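## Task

Scene 1: put the cartridge marked with a broad purple band into the sealant gun, seated all the way forward in the cup of the front ring with its nozzle sticking out through that ring. The plunger rod can only be drawn back while its small thumb plate, just behind the handle, is held pushed toward the front of the gun. The loaded gun must end up resting on the table and not leaning on anything else. Then declare that you are finished.

## Robot and tools

Robot: two arms, left_arm and right_arm, each with a two-finger parallel gripper. Each base sits on a tilted plate, and a shared metal frame behind them holds both plates. For the clearance check, a plate and its half of the frame count as part of that arm. Calibrated bases in the scene frame: left_arm (-0.022, +0.197, +0.244) m, quat_wxyz (+0.995, -0.083, +0.063, +0.006); right_arm (+0.023, -0.246, +0.244) m, quat_wxyz (+0.994, +0.081, +0.065, +0.021).

Frame: every hand pose, velocity and target uses the scene frame. Its origin is at table-top height, midway between the nominal bases. +z is up, +x points out over the table, and left_arm is on the +y side. Arm names do not match image sides. On the gripper, the fingers point along its +z axis and open and close along its y axis. end_effector_position is the point between the pads, about 1 cm short of the fingertips. Reported positions and orientations can be off by a few centimetres, more at long reach. Friction and weight can leave a resting hand a centimetre or more from its command without any contact.

A row has 16 numbers covering both arms, always all 16: left x, y, z (m), qw, qx, qy, qz (w first), opening, then the same 8 for right. Position and quaternion are absolute goals in the scene frame, not offsets. Opening runs from -1 (closed) to +1 (fully open, 0.094 m). To hold an arm still, resend the exact pose from the last result taken before it stopped moving, with its opening, in every call. To keep an orientation, repeat one fixed quaternion rather than copying drifted readings. Any opening you send is a command, 0 included, so resend the current value to leave a gripper alone.

execute_actions(actions, cameras): actions is a list of actions. Each action is a list of up to 15 rows, one per 1/30 s step, and the last row is held to fill 15 steps. An action is refused for both arms if a target lies more than 0.6 m from that gripper's start position along any gripper axis. Each step clips the command to within 100 mm and 20 degrees of the measured pose, so one action can fall short. Each result gives a Hand target line, and the rest must be sent in the next action. An empty list just reports the state. cameras picks the images: omitted, null or ["all"] gives all, and [] gives none.

move(target, speed, blend, opening_speed, blocking, cameras): straight paths from Hand target to one row, or through a list of up to 15 rows, for both arms together. speed is in m/s, 0.002 to 0.5 (default 0.25), and turns are capped at twice that in rad/s. blend in m rounds corners. opening_speed is on the -1..1 scale per second, at least 0.2; use values near 0.2 on things that can squash or break. A move can run at most 10 s. Paths ignore obstacles and the other arm. Faster moves lag and stray more and hit harder, and targets set past a contact press harder. Avoid paths close to an arm's own base, since they can flip its shoulder. The move line reports done, off_target, moving, held or fault, plus limits (paced means clipped, held means steps were withheld). blocking=false returns after about 0.5 s and lets the move run on, and a new move takes over from it. wait(seconds 0-10) lets time pass with commands held. stop brakes the running move. zoom_image(camera, region [x0,y0,x1,y1], at most 504x504 px) enlarges part of the latest image. read_manual gives licence texts. finished_scene(scene 1 or 2) ends the scene for good and starts the next.

Cameras: cam_head_left, cam_head_right, cam_high, cam_low, cam_left_wrist, cam_right_wrist, each 896x504.

Results: grip_measured uses the opening scale. It can read about 1.6 mm wide when empty, and about 3 mm narrower than a hard part it squeezes. The gripper reaches its force limit (roughly 50-64 N per pad) once the command is about 0.05 below the touch reading. To release, command well above grip_measured. grip_effort_nm is the gripper motor's effort, negative when closing; it is not the pad force and keeps an offset. Joint torques include gravity and have offsets. Joints 1-3 wrap at ±28 N m. "within noise" means the joint velocities are effectively zero. A MOTOR HOT line appears at 75 °C. At 90 °C that arm folds and idles for the rest of the scene, and at 100 °C it falls. Holding loads, stretched poses and pushing against unreachable targets all add heat, including while you think.

Running moves keep going during that time.

Avoid: dropping parts, releasing parts that are still moving, slams, hard hits and strong pushes. Clashes between the arms can end the scene. Anything falling off the table, or left off it, fails the task. Brief outside tugs on held parts may happen. A suggested order: locate the right cartridge and the gun, press the thumb plate forward and pull the rod back, set the cartridge in with its nozzle through the front ring and push it fully forward, make sure the gun rests flat on the table, then call finished_scene.

Each tool is called after "Call:" by a JSON object that holds its "api" and its "payload".

## Session

Call:
{"api": "execute_actions", "payload": {"actions": []}}

Scene clock: 0.00 s.
left_arm: end_effector_position=(+0.2194, +0.2243, +0.3561) grip_measured=+1.000 grip_effort_nm=n/a end_effector_quat_wxyz=(+0.294, -0.382, +0.852, +0.202) | right_arm: end_effector_position=(+0.4798, -0.3354, +0.1100) grip_measured=+1.000 grip_effort_nm=n/a end_effector_quat_wxyz=(+0.202, -0.638, +0.724, +0.167)
Joint positions: left_arm=[-0.677 1.308 0.854 -1.254 -0.93 -1.587 0.094] | right_arm=[-0.415 2.494 1.842 -0.859 -0.418 -1.847 0.094]
Joint velocities: within noise
Joint torques (N m): no reading
Heat: left arm: 30 °C; right arm: 35 °C.
Hand target: left_arm +0.2225, +0.2246, +0.3614; +0.303, -0.384, +0.849, +0.199 | right_arm +0.4848, -0.3343, +0.1181; +0.211, -0.639, +0.721, +0.164
Tool commands: left_gripper/opening=+1.0 right_gripper/opening=+1.0

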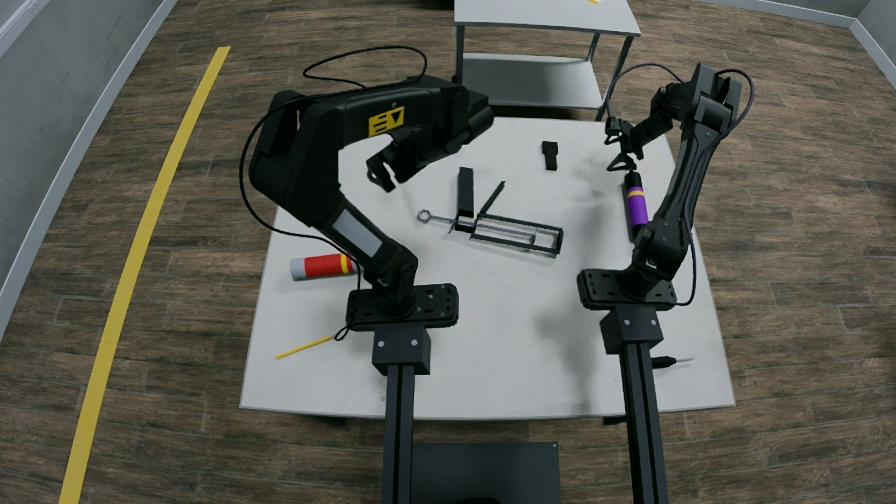

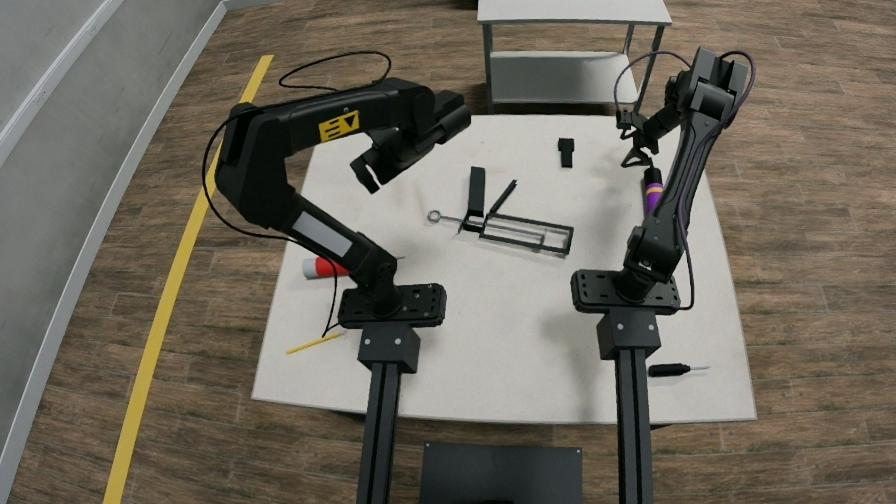

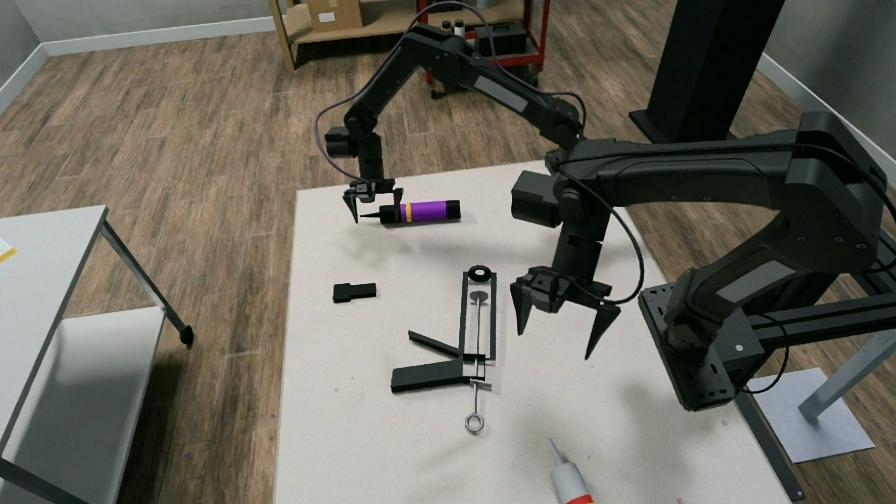

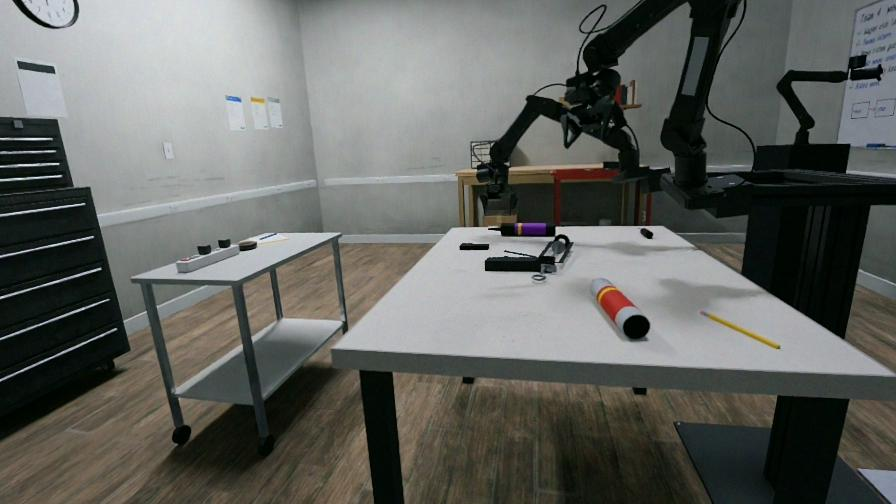

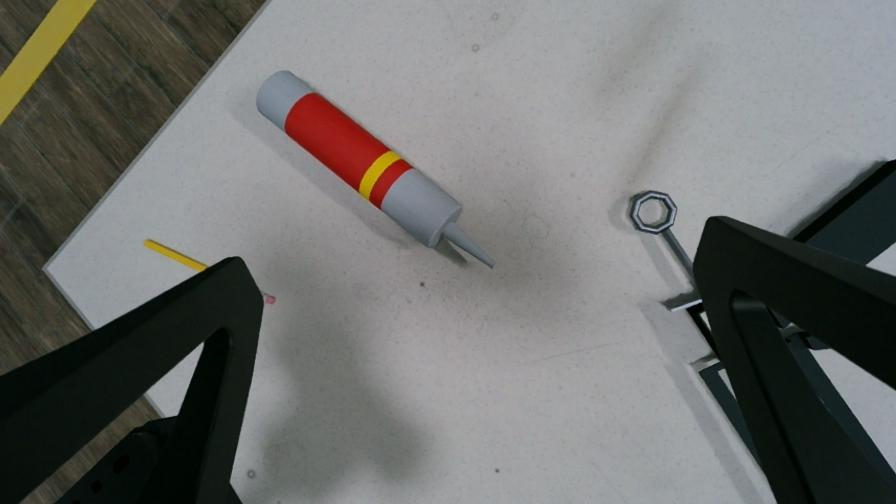

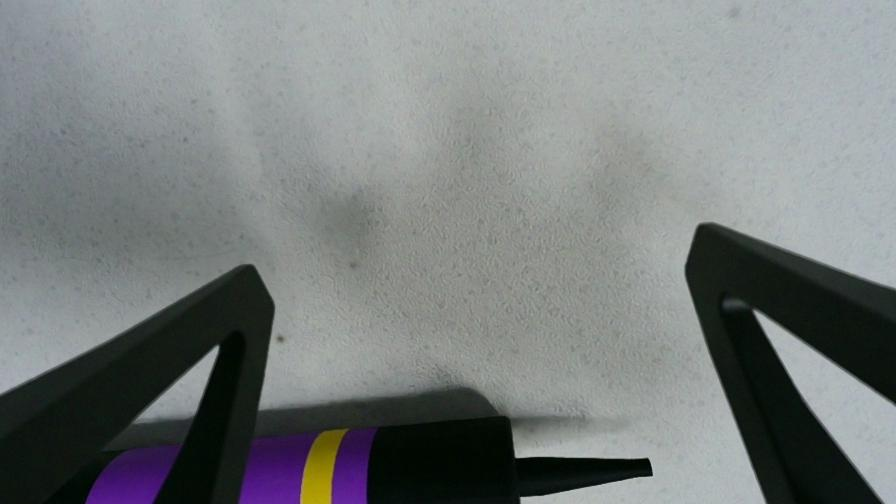

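Call:
{"api": "zoom_image", "payload": {"camera": "cam_high", "region": [320, 180, 570, 450]}}

Call:
{"api": "zoom_image", "payload": {"camera": "cam_head_left", "region": [380, 100, 700, 280]}}

Call:
{"api": "zoom_image", "payload": {"camera": "cam_low", "region": [440, 200, 700, 350]}}

Scaled by 1.867 from the camera's 896x504 image, which has a finer 1280x720 frame.

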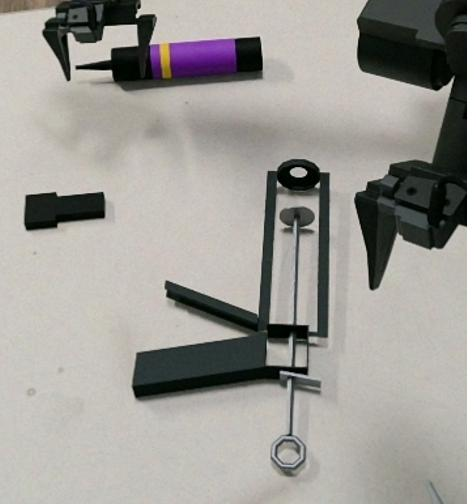

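Scaled by 1.575 from the camera's 896x504 image, which has a finer 1280x720 frame.

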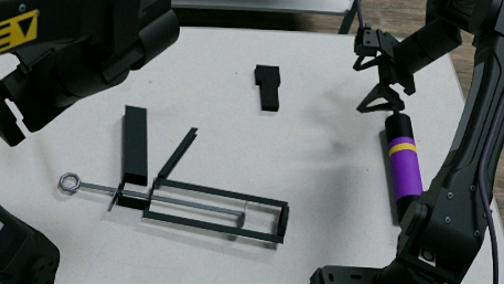

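Scaled by 1.938 from the camera's 896x504 image, which has a finer 1280x720 frame.

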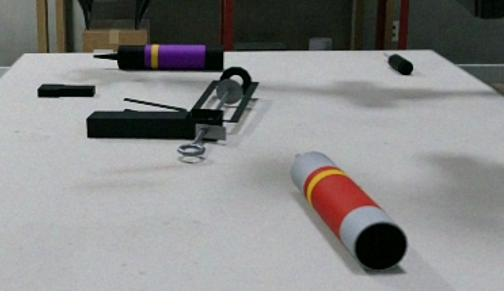

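Call:
{"api": "move", "payload": {"target": [0.30, -0.05, 0.37, 0.294, -0.382, 0.852, 0.202, 1, 0.4848, -0.3343, 0.1181, 0.211, -0.639, 0.721, 0.164, 1]}}

Scene clock: 35.67 s.
left_arm: end_effector_position=(+0.3013, -0.0451, +0.3699) grip_measured=+1.000 grip_effort_nm=-0.002 end_effector_quat_wxyz=(+0.304, -0.374, +0.869, +0.109) | right_arm: end_effector_position=(+0.4798, -0.3354, +0.1100) grip_measured=+1.000 grip_effort_nm=0.017 end_effector_quat_wxyz=(+0.202, -0.638, +0.724, +0.167)
Joint positions: left_arm=[-1.051 2.245 1.934 -1.546 -0.828 -1.967 0.094] | right_arm=[-0.415 2.494 1.842 -0.859 -0.418 -1.847 0.094]
Joint velocities: within noise
Joint torques (N m): left_arm=[-3.43 -7.36 8.43 -0.25 -0.31 0.17] | right_arm=[1.8 -14.02 5.78 -0.08 -0.34 -0.02]
Heat: left arm: 31 °C; right arm: 45 °C.
Hand target: left_arm +0.2999, -0.0497, +0.3696; +0.307, -0.360, +0.873, +0.116 | right_arm +0.4847, -0.3342, +0.1181; +0.211, -0.639, +0.721, +0.164
Off the commanded pose: left_arm 0.005 m, 11 deg | right_arm 0.010 m, 1 deg.
joint sent to its limit (left arm) — joint 4 (wrist pitch), lower limit. The joint targets are off in orientation, not in position.
move: off_target (left_arm)

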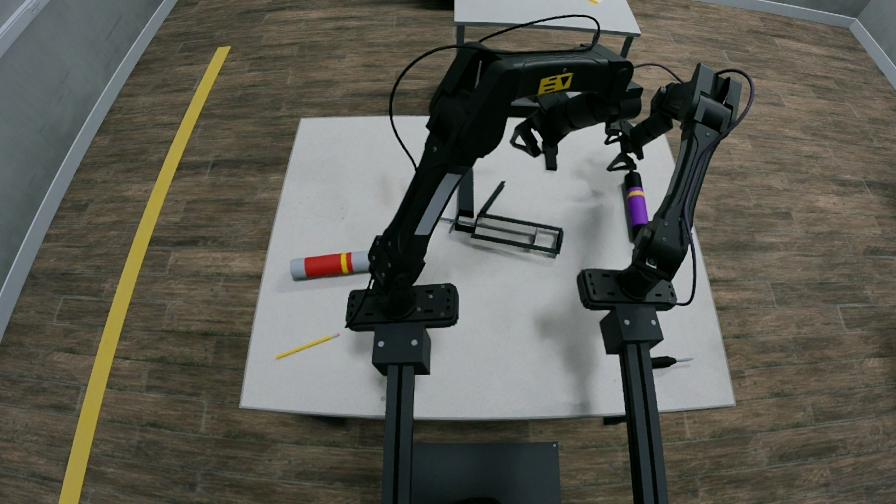

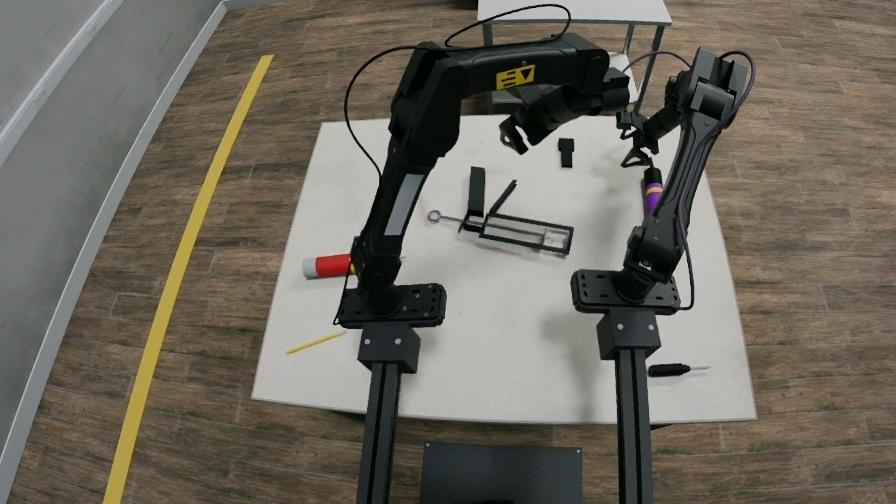

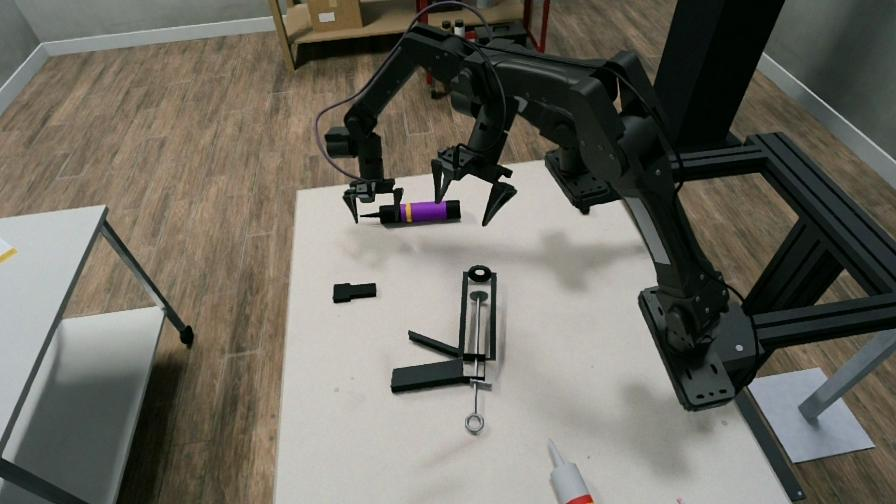

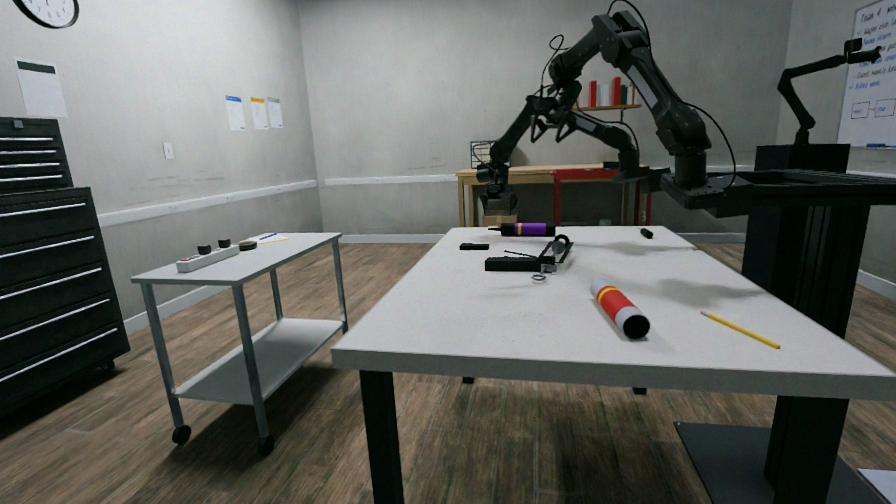

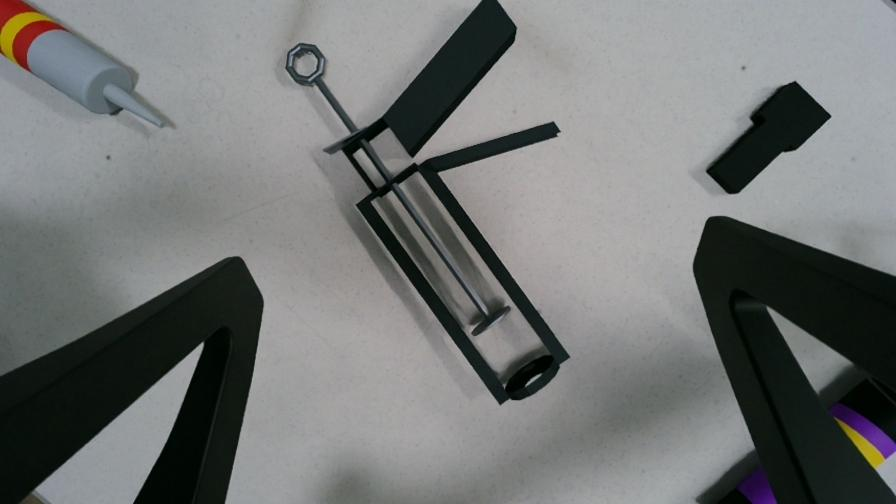

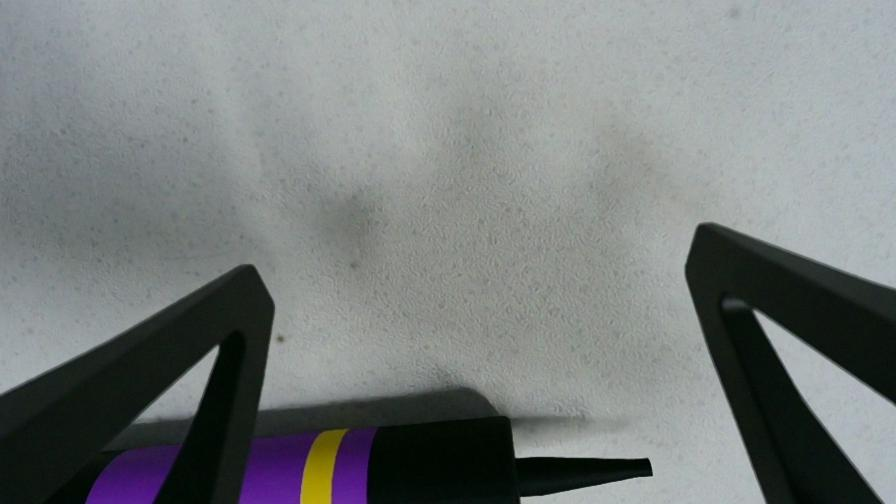

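Call:
{"api": "zoom_image", "payload": {"camera": "cam_left_wrist", "region": [260, 0, 600, 220]}}

Call:
{"api": "zoom_image", "payload": {"camera": "cam_left_wrist", "region": [340, 200, 600, 420]}}

Scaled by 1.482 from the camera's 896x504 image, which has a finer 1280x720 frame.

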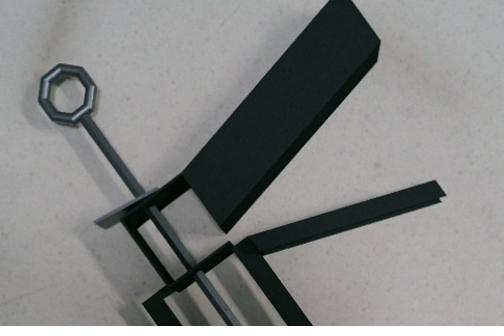

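Scaled by 1.938 from the camera's 896x504 image, which has a finer 1280x720 frame.

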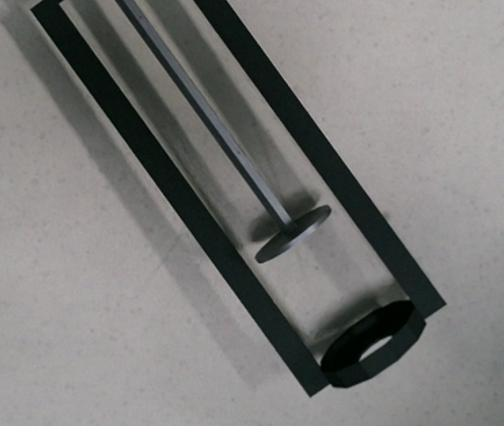

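Call:
{"api": "move", "payload": {"target": [0.31, 0.06, 0.19, 0.304, -0.374, 0.869, 0.109, 1, 0.4848, -0.3343, 0.1181, 0.211, -0.639, 0.721, 0.164, 1], "cameras": ["cam_left_wrist","cam_high"]}}

Scene clock: 71.10 s.
left_arm: end_effector_position=(+0.3012, +0.0617, +0.1747) grip_measured=+1.000 grip_effort_nm=0.007 end_effector_quat_wxyz=(+0.292, -0.365, +0.874, +0.128) | right_arm: end_effector_position=(+0.4798, -0.3354, +0.1100) grip_measured=+1.000 grip_effort_nm=0.022 end_effector_quat_wxyz=(+0.202, -0.638, +0.724, +0.167)
Joint positions: left_arm=[-0.767 2.186 1.053 -0.457 -0.857 -1.548 0.094] | right_arm=[-0.415 2.494 1.842 -0.859 -0.418 -1.847 0.094]
Joint velocities: within noise
Joint torques (N m): left_arm=[-1.94 -11.78 3.63 0.37 -0.38 0.19] | right_arm=[1.74 -14.04 5.76 -0.07 -0.36 0.01]
Heat: left arm: 36 °C; right arm: 49 °C.
Hand target: left_arm +0.3099, +0.0601, +0.1898; +0.304, -0.374, +0.869, +0.109 | right_arm +0.4847, -0.3342, +0.1181; +0.211, -0.639, +0.721, +0.164
Off the commanded pose: left_arm 0.018 m, 3 deg | right_arm 0.010 m, 1 deg.
move: off_target (left_arm)
Images, in order (width x height): cam_high 896x504, cam_left_wrist 896x504.

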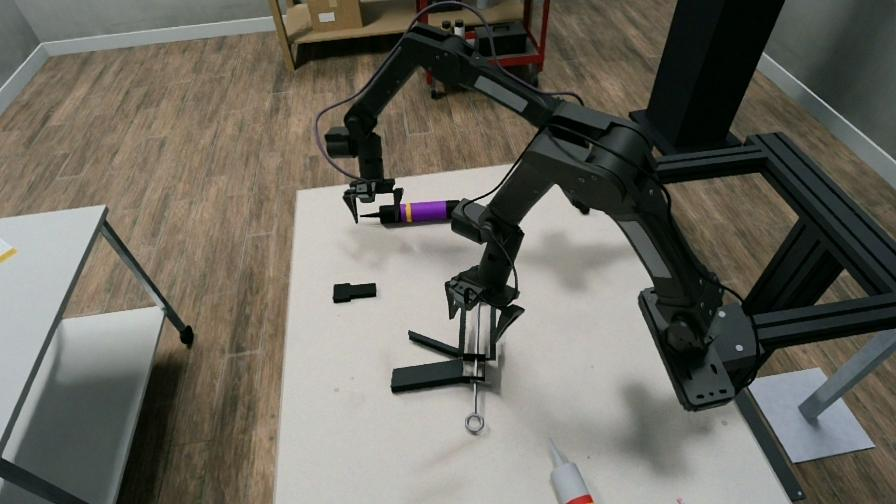

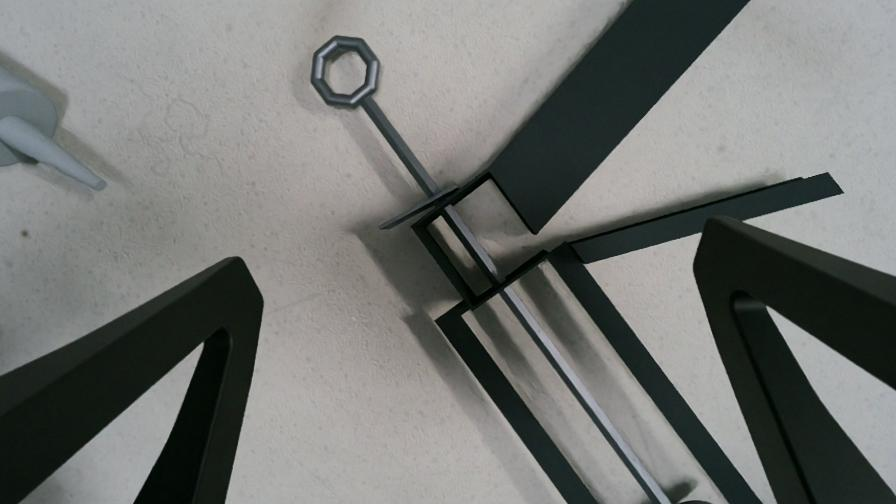

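Call:
{"api": "zoom_image", "payload": {"camera": "cam_left_wrist", "region": [340, 130, 620, 350]}}

Scaled by 1.800 from the camera's 896x504 image, which has a finer 1280x720 frame.

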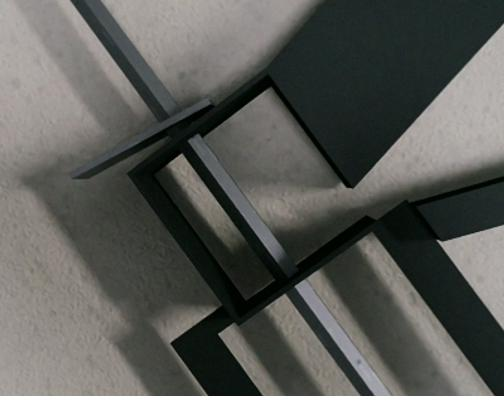

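Call:
{"api": "move", "payload": {"target": [[0.31, 0.15, 0.2, 0.2043, 0.5936, -0.762, 0.159, 1, 0.44, -0.28, 0.22, 0.211, -0.639, 0.721, 0.164, 1],[0.342, 0.225, 0.125, 0.2043, 0.5936, -0.762, 0.159, 1, 0.32, -0.06, 0.26, 0.0108, 0.122, 0.989, 0.0866, 1]], "blend": 0.03}}

Scene clock: 144.30 s.
left_arm: end_effector_position=(+0.3443, +0.2243, +0.1303) grip_measured=+1.000 grip_effort_nm=0.002 end_effector_quat_wxyz=(-0.194, -0.596, +0.762, -0.163) | right_arm: end_effector_position=(+0.3178, -0.0633, +0.2574) grip_measured=+1.000 grip_effort_nm=0.022 end_effector_quat_wxyz=(+0.008, +0.125, +0.988, +0.092)
Joint positions: left_arm=[0.248 2.257 1.404 -0.793 0.326 -1.033 0.094] | right_arm=[0.561 1.798 1.12 -0.738 0.079 0.833 0.094]
Joint velocities: within noise
Joint torques (N m): left_arm=[-1.03 -7.45 6.11 -0.32 0.2 0.16] | right_arm=[2.96 -6.68 8.21 0.3 0.07 -0.01]
Heat: left arm: 36 °C; right arm: 51 °C.
Hand target: left_arm +0.3418, +0.2250, +0.1250; -0.204, -0.594, +0.762, -0.159 | right_arm +0.3199, -0.0601, +0.2599; +0.011, +0.122, +0.989, +0.087
Off the commanded pose: left_arm 0.006 m, 1 deg | right_arm 0.005 m, 1 deg.
move: done

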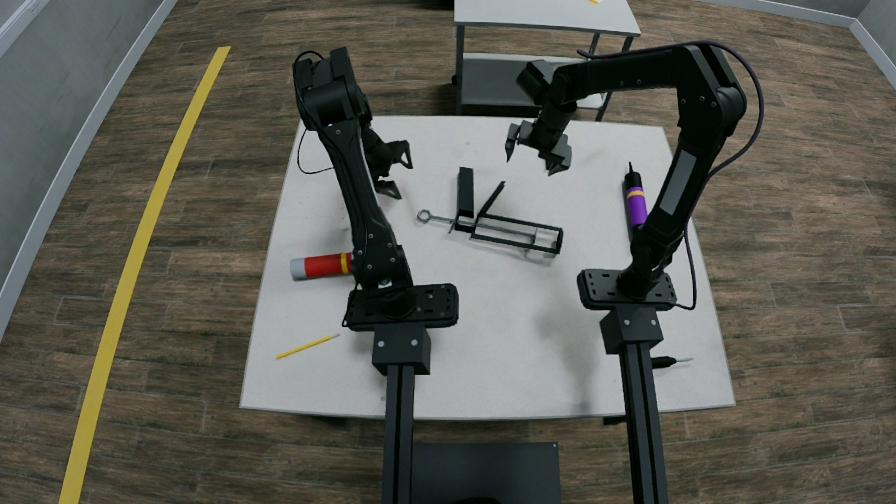

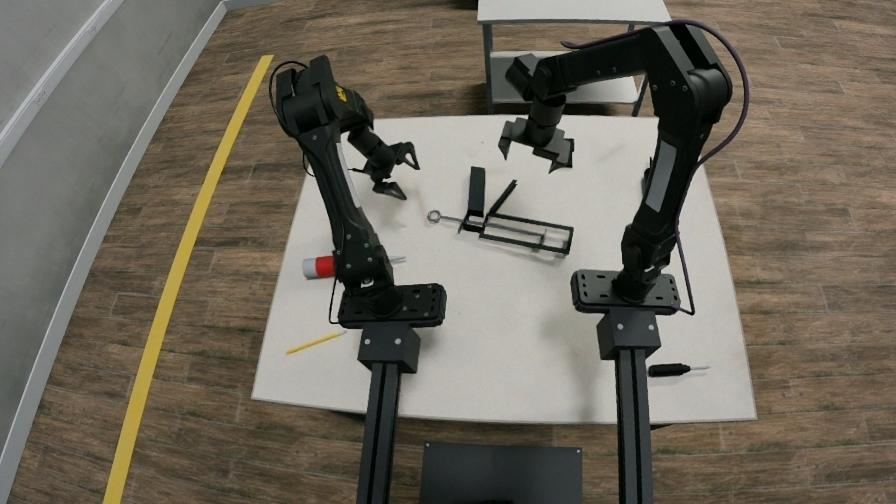

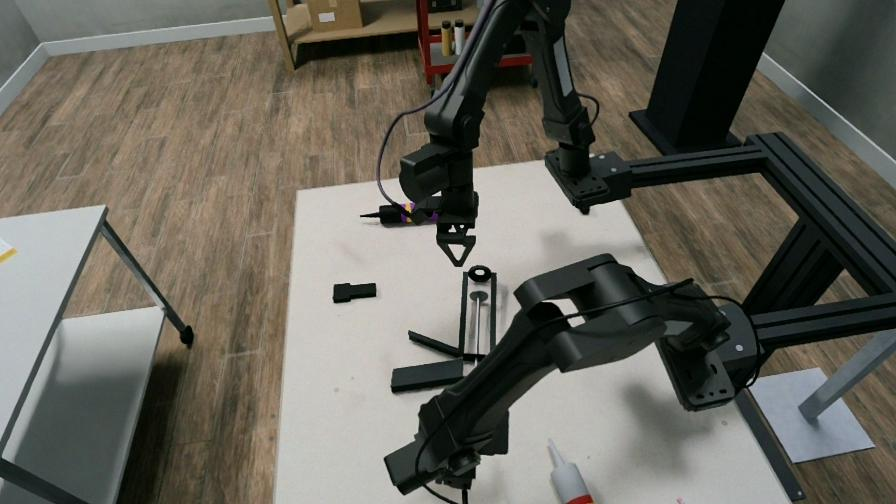

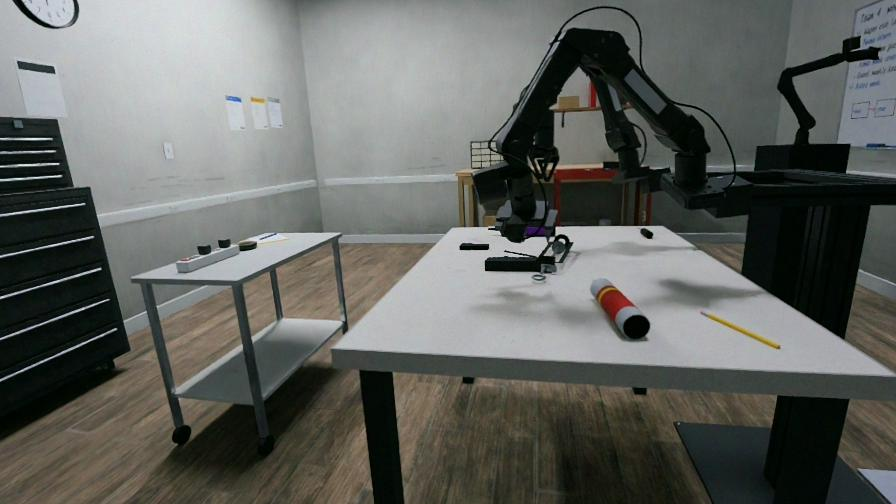

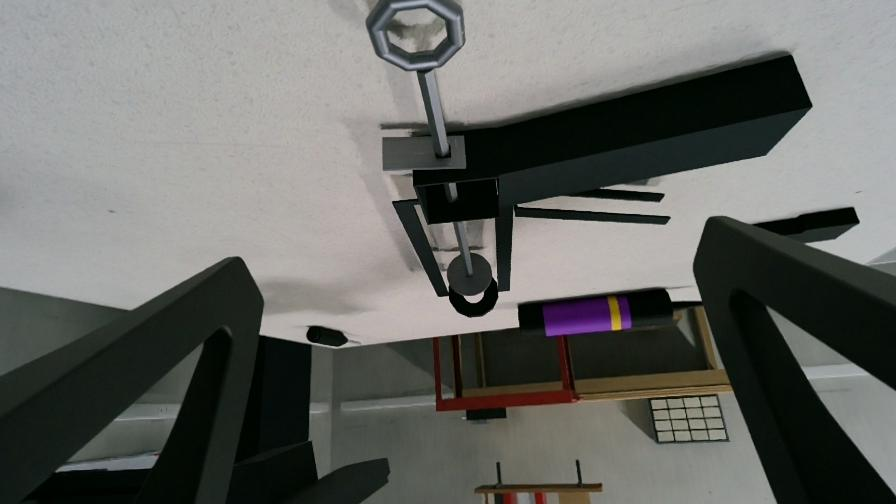

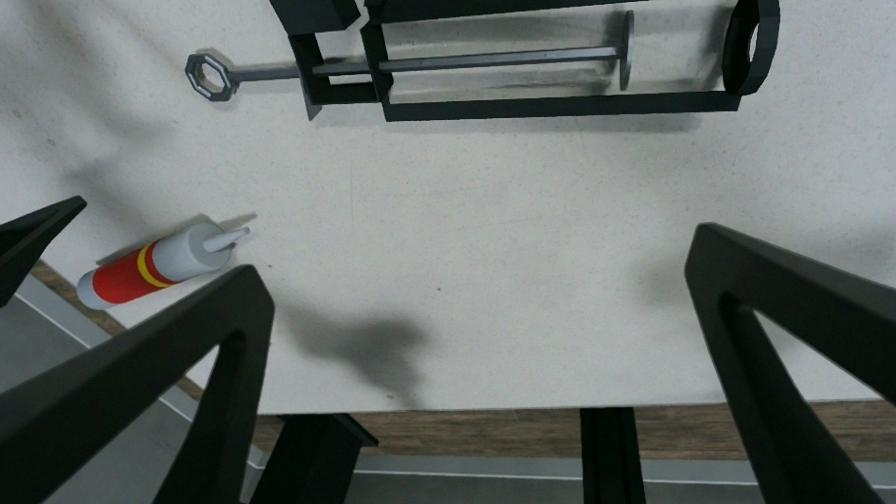

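Call:
{"api": "zoom_image", "payload": {"camera": "cam_left_wrist", "region": [340, 0, 580, 330]}}

Call:
{"api": "zoom_image", "payload": {"camera": "cam_right_wrist", "region": [170, 0, 420, 150]}}

Scaled by 1.527 from the camera's 896x504 image, which has a finer 1280x720 frame.

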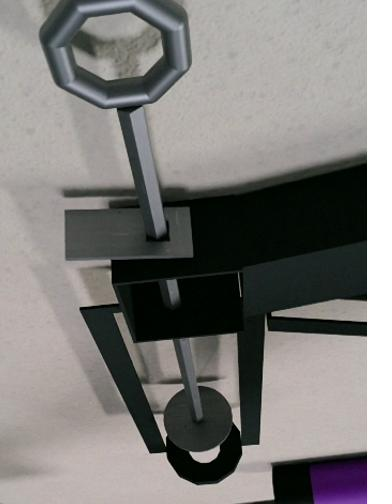

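Scaled by 2.016 from the camera's 896x504 image, which has a finer 1280x720 frame.

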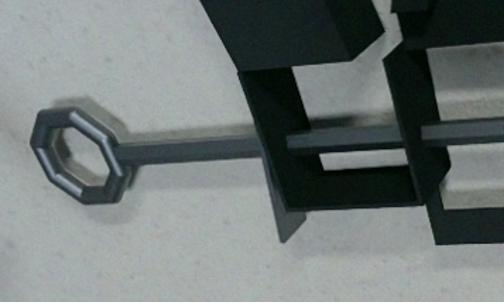

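Call:
{"api": "move", "payload": {"target": [0.330, 0.205, 0.065, 0.2043, 0.5936, -0.762, 0.159, 1, 0.32, -0.04, 0.24, 0.0108, 0.122, 0.989, 0.0866, -1], "cameras": ["cam_left_wrist","cam_right_wrist","cam_low"], "speed": 0.15}}

Scene clock: 155.33 s.
left_arm: end_effector_position=(+0.3307, +0.2126, +0.0709) grip_measured=+1.000 grip_effort_nm=-0.002 end_effector_quat_wxyz=(-0.200, -0.597, +0.761, -0.160) | right_arm: end_effector_position=(+0.3120, -0.0487, +0.2368) grip_measured=-0.993 grip_effort_nm=-0.339 end_effector_quat_wxyz=(-0.004, +0.124, +0.989, +0.081)
Joint positions: left_arm=[0.248 2.402 1.363 -0.621 0.326 -1.035 0.094] | right_arm=[0.594 1.88 1.129 -0.701 0.083 0.87 0]
Joint velocities: within noise
Joint torques (N m): left_arm=[-3.17 -7.92 3.49 -0.02 0.17 -0.08] | right_arm=[3.29 -7.21 7.8 0.63 0.09 0.07]
Heat: left arm: 37 °C; right arm: 47 °C.
Hand target: left_arm +0.3298, +0.2052, +0.0652; -0.204, -0.594, +0.762, -0.159 | right_arm +0.3197, -0.0402, +0.2402; +0.010, +0.122, +0.989, +0.087
Off the commanded pose: left_arm 0.010 m, 1 deg | right_arm 0.012 m, 2 deg.
move: off_target (right_arm)
Images, in order (width x height): cam_low 896x504, cam_left_wrist 896x504, cam_right_wrist 896x504.

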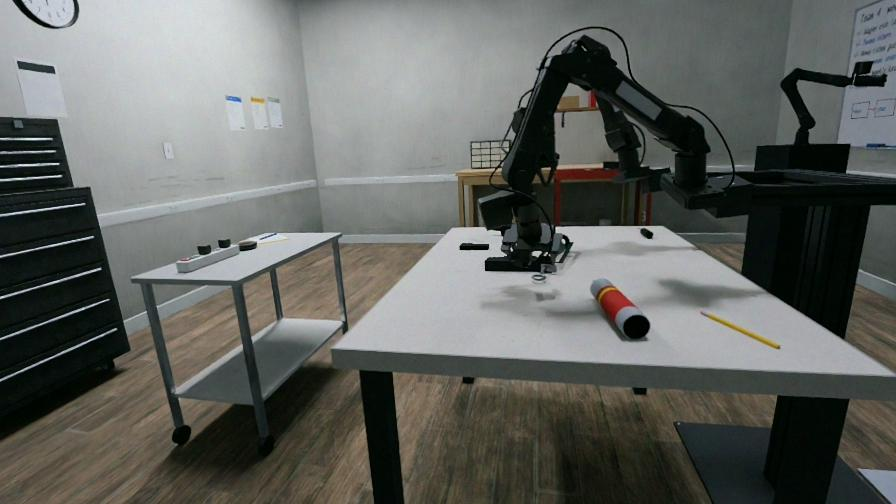

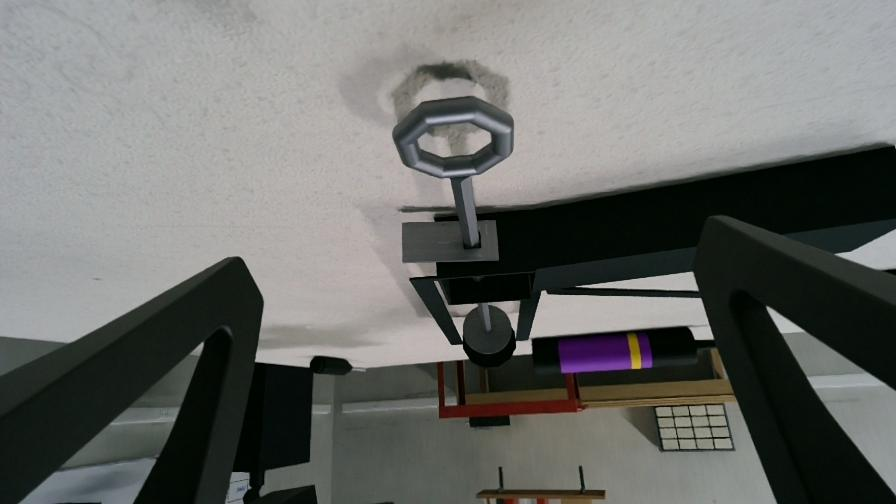

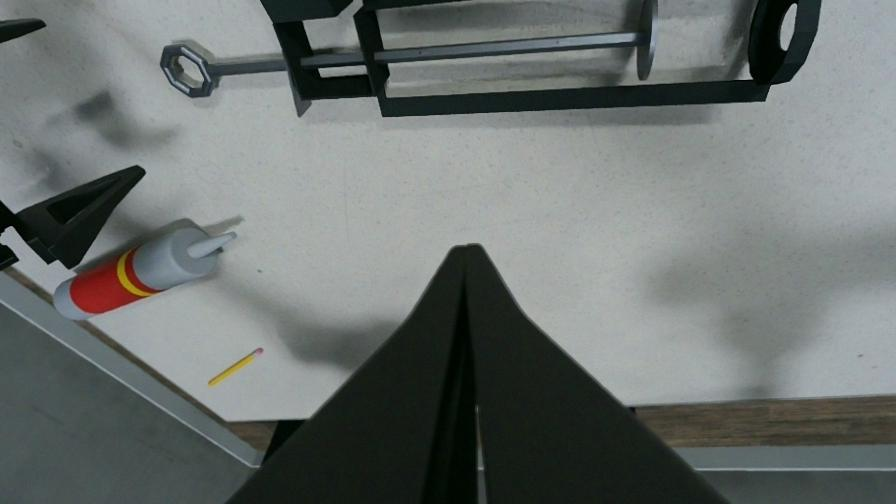

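Call:
{"api": "move", "payload": {"target": [0.326, 0.182, 0.024, 0.2043, 0.5936, -0.762, 0.159, 1, 0.32, -0.04, 0.24, 0.0108, 0.122, 0.989, 0.0866, -1], "cameras": ["cam_left_wrist","cam_right_wrist","cam_high"], "speed": 0.08}}

Scene clock: 160.90 s.
left_arm: end_effector_position=(+0.3276, +0.1896, +0.0307) grip_measured=+1.000 grip_effort_nm=-0.002 end_effector_quat_wxyz=(-0.199, -0.595, +0.762, -0.159) | right_arm: end_effector_position=(+0.3122, -0.0486, +0.2368) grip_measured=-0.993 grip_effort_nm=-0.344 end_effector_quat_wxyz=(-0.004, +0.125, +0.989, +0.081)
Joint positions: left_arm=[0.205 2.519 1.363 -0.489 0.326 -1.075 0.094] | right_arm=[0.594 1.88 1.129 -0.7 0.084 0.87 0]
Joint velocities: within noise
Joint torques (N m): left_arm=[-2.97 -7.56 3.25 0 0.25 -0.06] | right_arm=[3.32 -7.19 7.86 0.6 0.06 0.05]
Heat: left arm: 37 °C; right arm: 45 °C.
Hand target: left_arm +0.3258, +0.1822, +0.0243; -0.204, -0.594, +0.762, -0.159 | right_arm +0.3197, -0.0401, +0.2402; +0.011, +0.122, +0.989, +0.087
Off the commanded pose: left_arm 0.010 m, 1 deg | right_arm 0.012 m, 2 deg.
move: off_target (right_arm)
Images, in order (width x height): cam_high 896x504, cam_left_wrist 896x504, cam_right_wrist 896x504.

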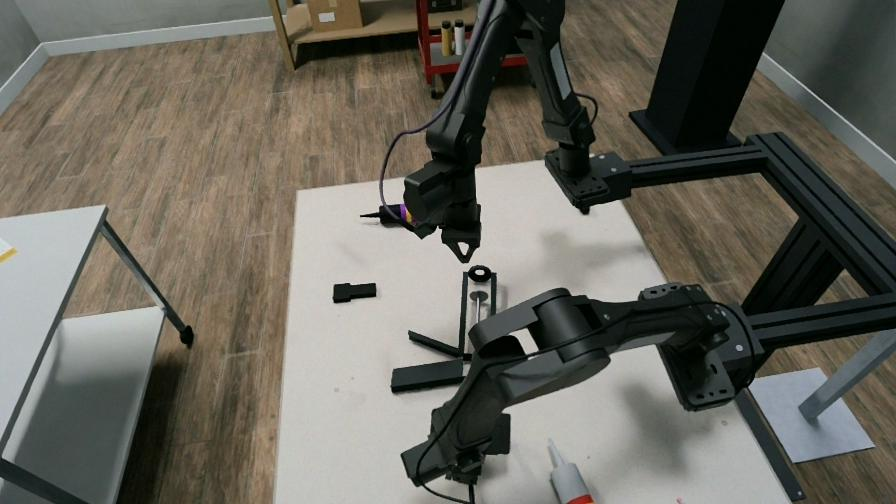

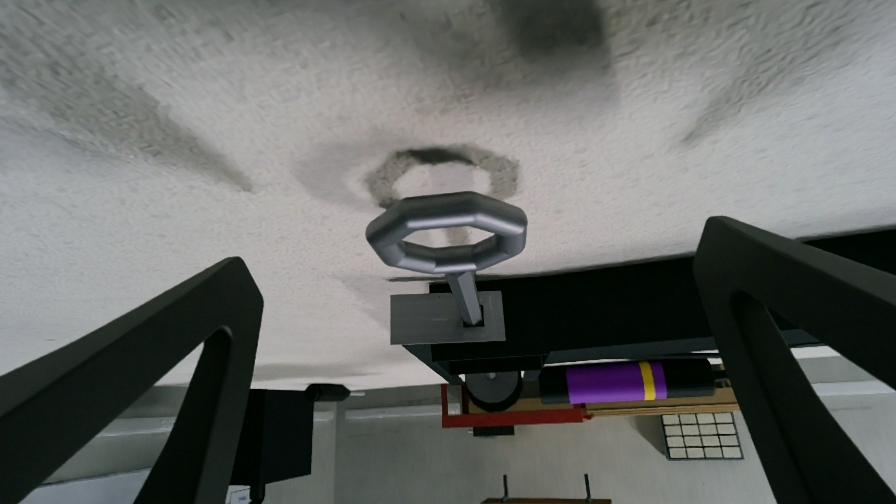

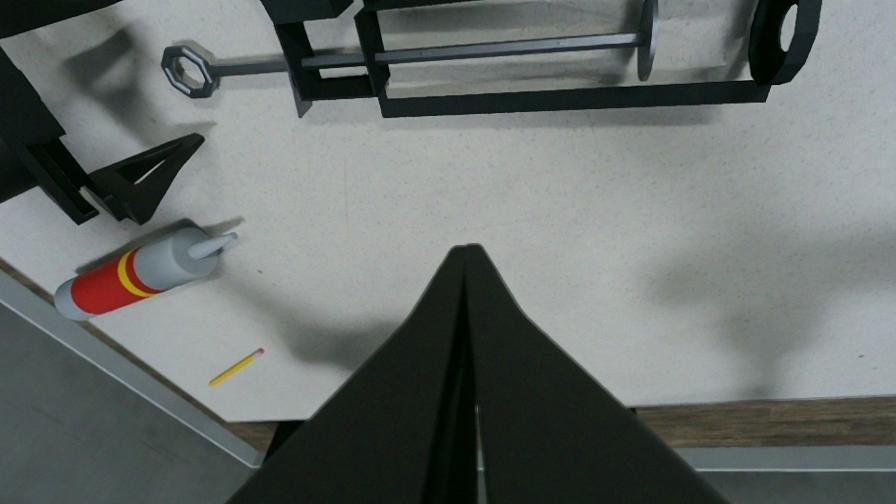

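Call:
{"api": "move", "payload": {"target": [0.322, 0.177, 0.012, 0.2043, 0.5936, -0.762, 0.159, 1, 0.32, -0.04, 0.24, 0.0108, 0.122, 0.989, 0.0866, -1], "cameras": ["cam_left_wrist","cam_low"], "speed": 0.05}}

Scene clock: 166.13 s.
left_arm: end_effector_position=(+0.3271, +0.1862, +0.0197) grip_measured=+1.000 grip_effort_nm=0.002 end_effector_quat_wxyz=(-0.195, -0.595, +0.763, -0.160) | right_arm: end_effector_position=(+0.3124, -0.0486, +0.2368) grip_measured=-0.993 grip_effort_nm=-0.339 end_effector_quat_wxyz=(-0.003, +0.125, +0.989, +0.081)
Joint positions: left_arm=[0.2 2.549 1.363 -0.449 0.326 -1.082 0.094] | right_arm=[0.594 1.88 1.129 -0.699 0.084 0.87 0]
Joint velocities: within noise
Joint torques (N m): left_arm=[-3.07 -7.46 2.58 0 0.22 -0.11] | right_arm=[3.26 -7.19 7.94 0.61 0.08 0.05]
Heat: left arm: 37 °C; right arm: 44 °C.
Hand target: left_arm +0.3217, +0.1772, +0.0124; -0.204, -0.594, +0.762, -0.159 | right_arm +0.3197, -0.0402, +0.2401; +0.011, +0.122, +0.989, +0.087
Off the commanded pose: left_arm 0.013 m, 1 deg | right_arm 0.012 m, 2 deg.
move: off_target (left_arm, right_arm)
Images, in order (width x height): cam_low 896x504, cam_left_wrist 896x504.

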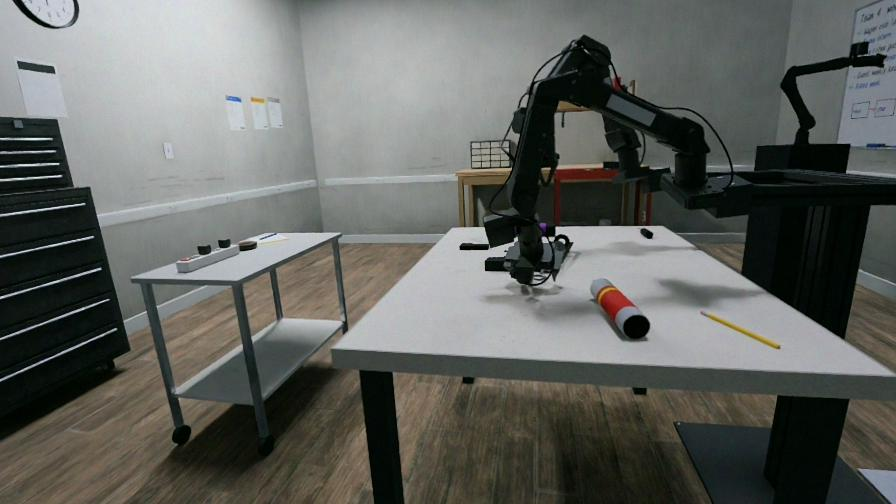

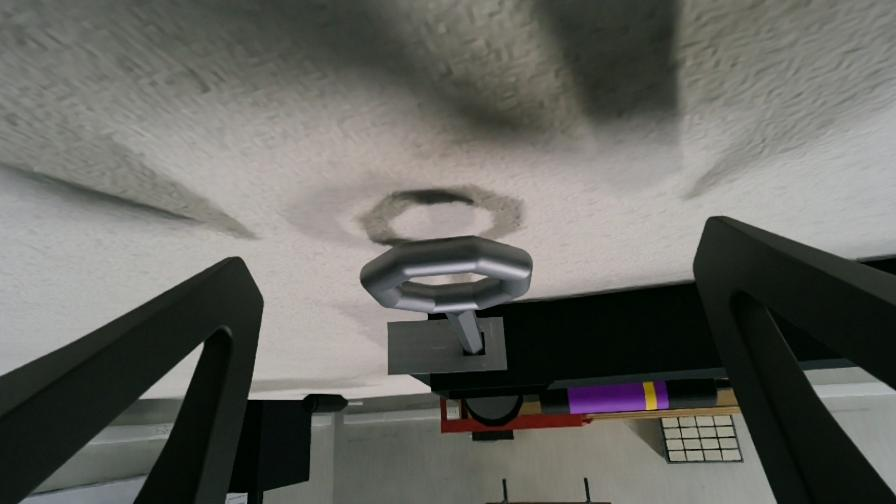

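Call:
{"api": "move", "payload": {"target": [0.314, 0.176, 0.008, 0.2043, 0.5936, -0.762, 0.159, 1, 0.32, -0.04, 0.24, 0.0108, 0.122, 0.989, 0.0866, -1], "cameras": ["cam_left_wrist","cam_low"], "speed": 0.05}}

Scene clock: 174.27 s.
left_arm: end_effector_position=(+0.3220, +0.1846, +0.0164) grip_measured=+1.000 grip_effort_nm=-0.002 end_effector_quat_wxyz=(-0.193, -0.595, +0.763, -0.161) | right_arm: end_effector_position=(+0.3124, -0.0486, +0.2368) grip_measured=-0.993 grip_effort_nm=-0.344 end_effector_quat_wxyz=(-0.003, +0.125, +0.989, +0.081)
Joint positions: left_arm=[0.2 2.549 1.334 -0.415 0.326 -1.082 0.094] | right_arm=[0.594 1.88 1.129 -0.699 0.084 0.87 0]
Joint velocities: within noise
Joint torques (N m): left_arm=[-2.91 -7.13 2.06 0.02 0.25 -0.07] | right_arm=[3.28 -7.21 7.76 0.59 0.08 0.06]
Heat: left arm: 37 °C; right arm: 43 °C.
Hand target: left_arm +0.3139, +0.1763, +0.0085; -0.204, -0.594, +0.762, -0.159 | right_arm +0.3197, -0.0402, +0.2401; +0.011, +0.122, +0.989, +0.087
Off the commanded pose: left_arm 0.014 m, 1 deg | right_arm 0.012 m, 2 deg.
move: off_target (left_arm, right_arm)
Images, in order (width x height): cam_low 896x504, cam_left_wrist 896x504.

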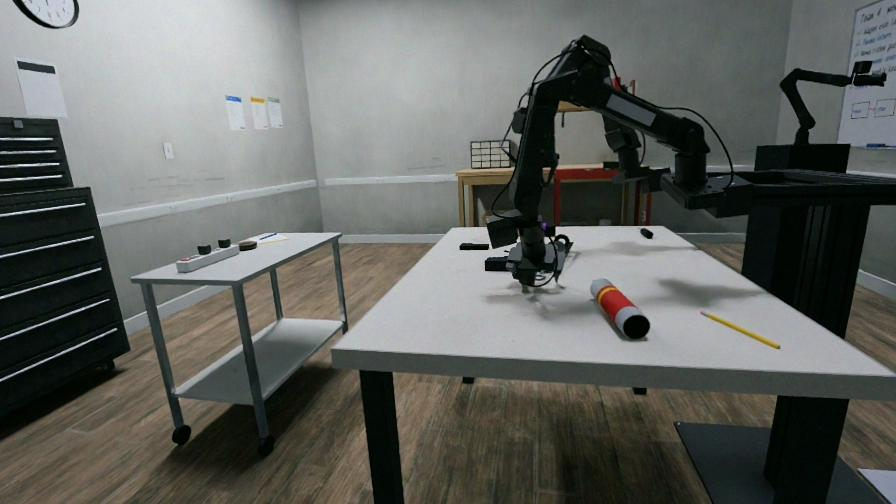

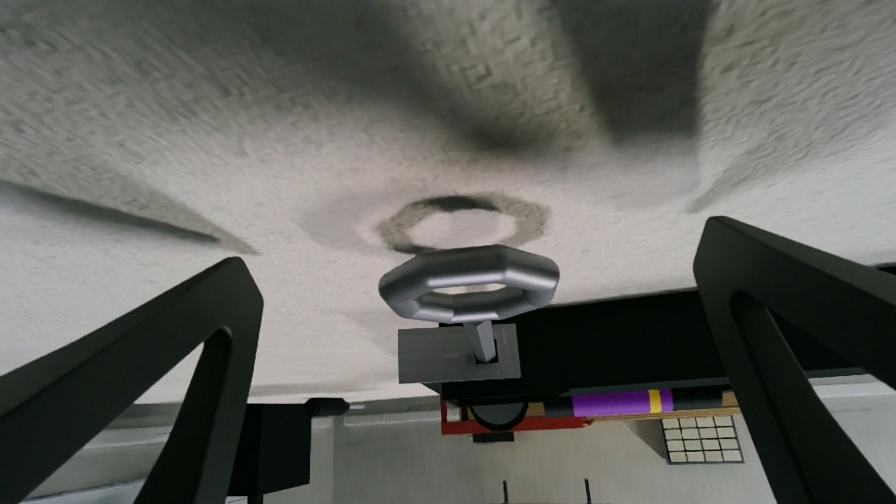

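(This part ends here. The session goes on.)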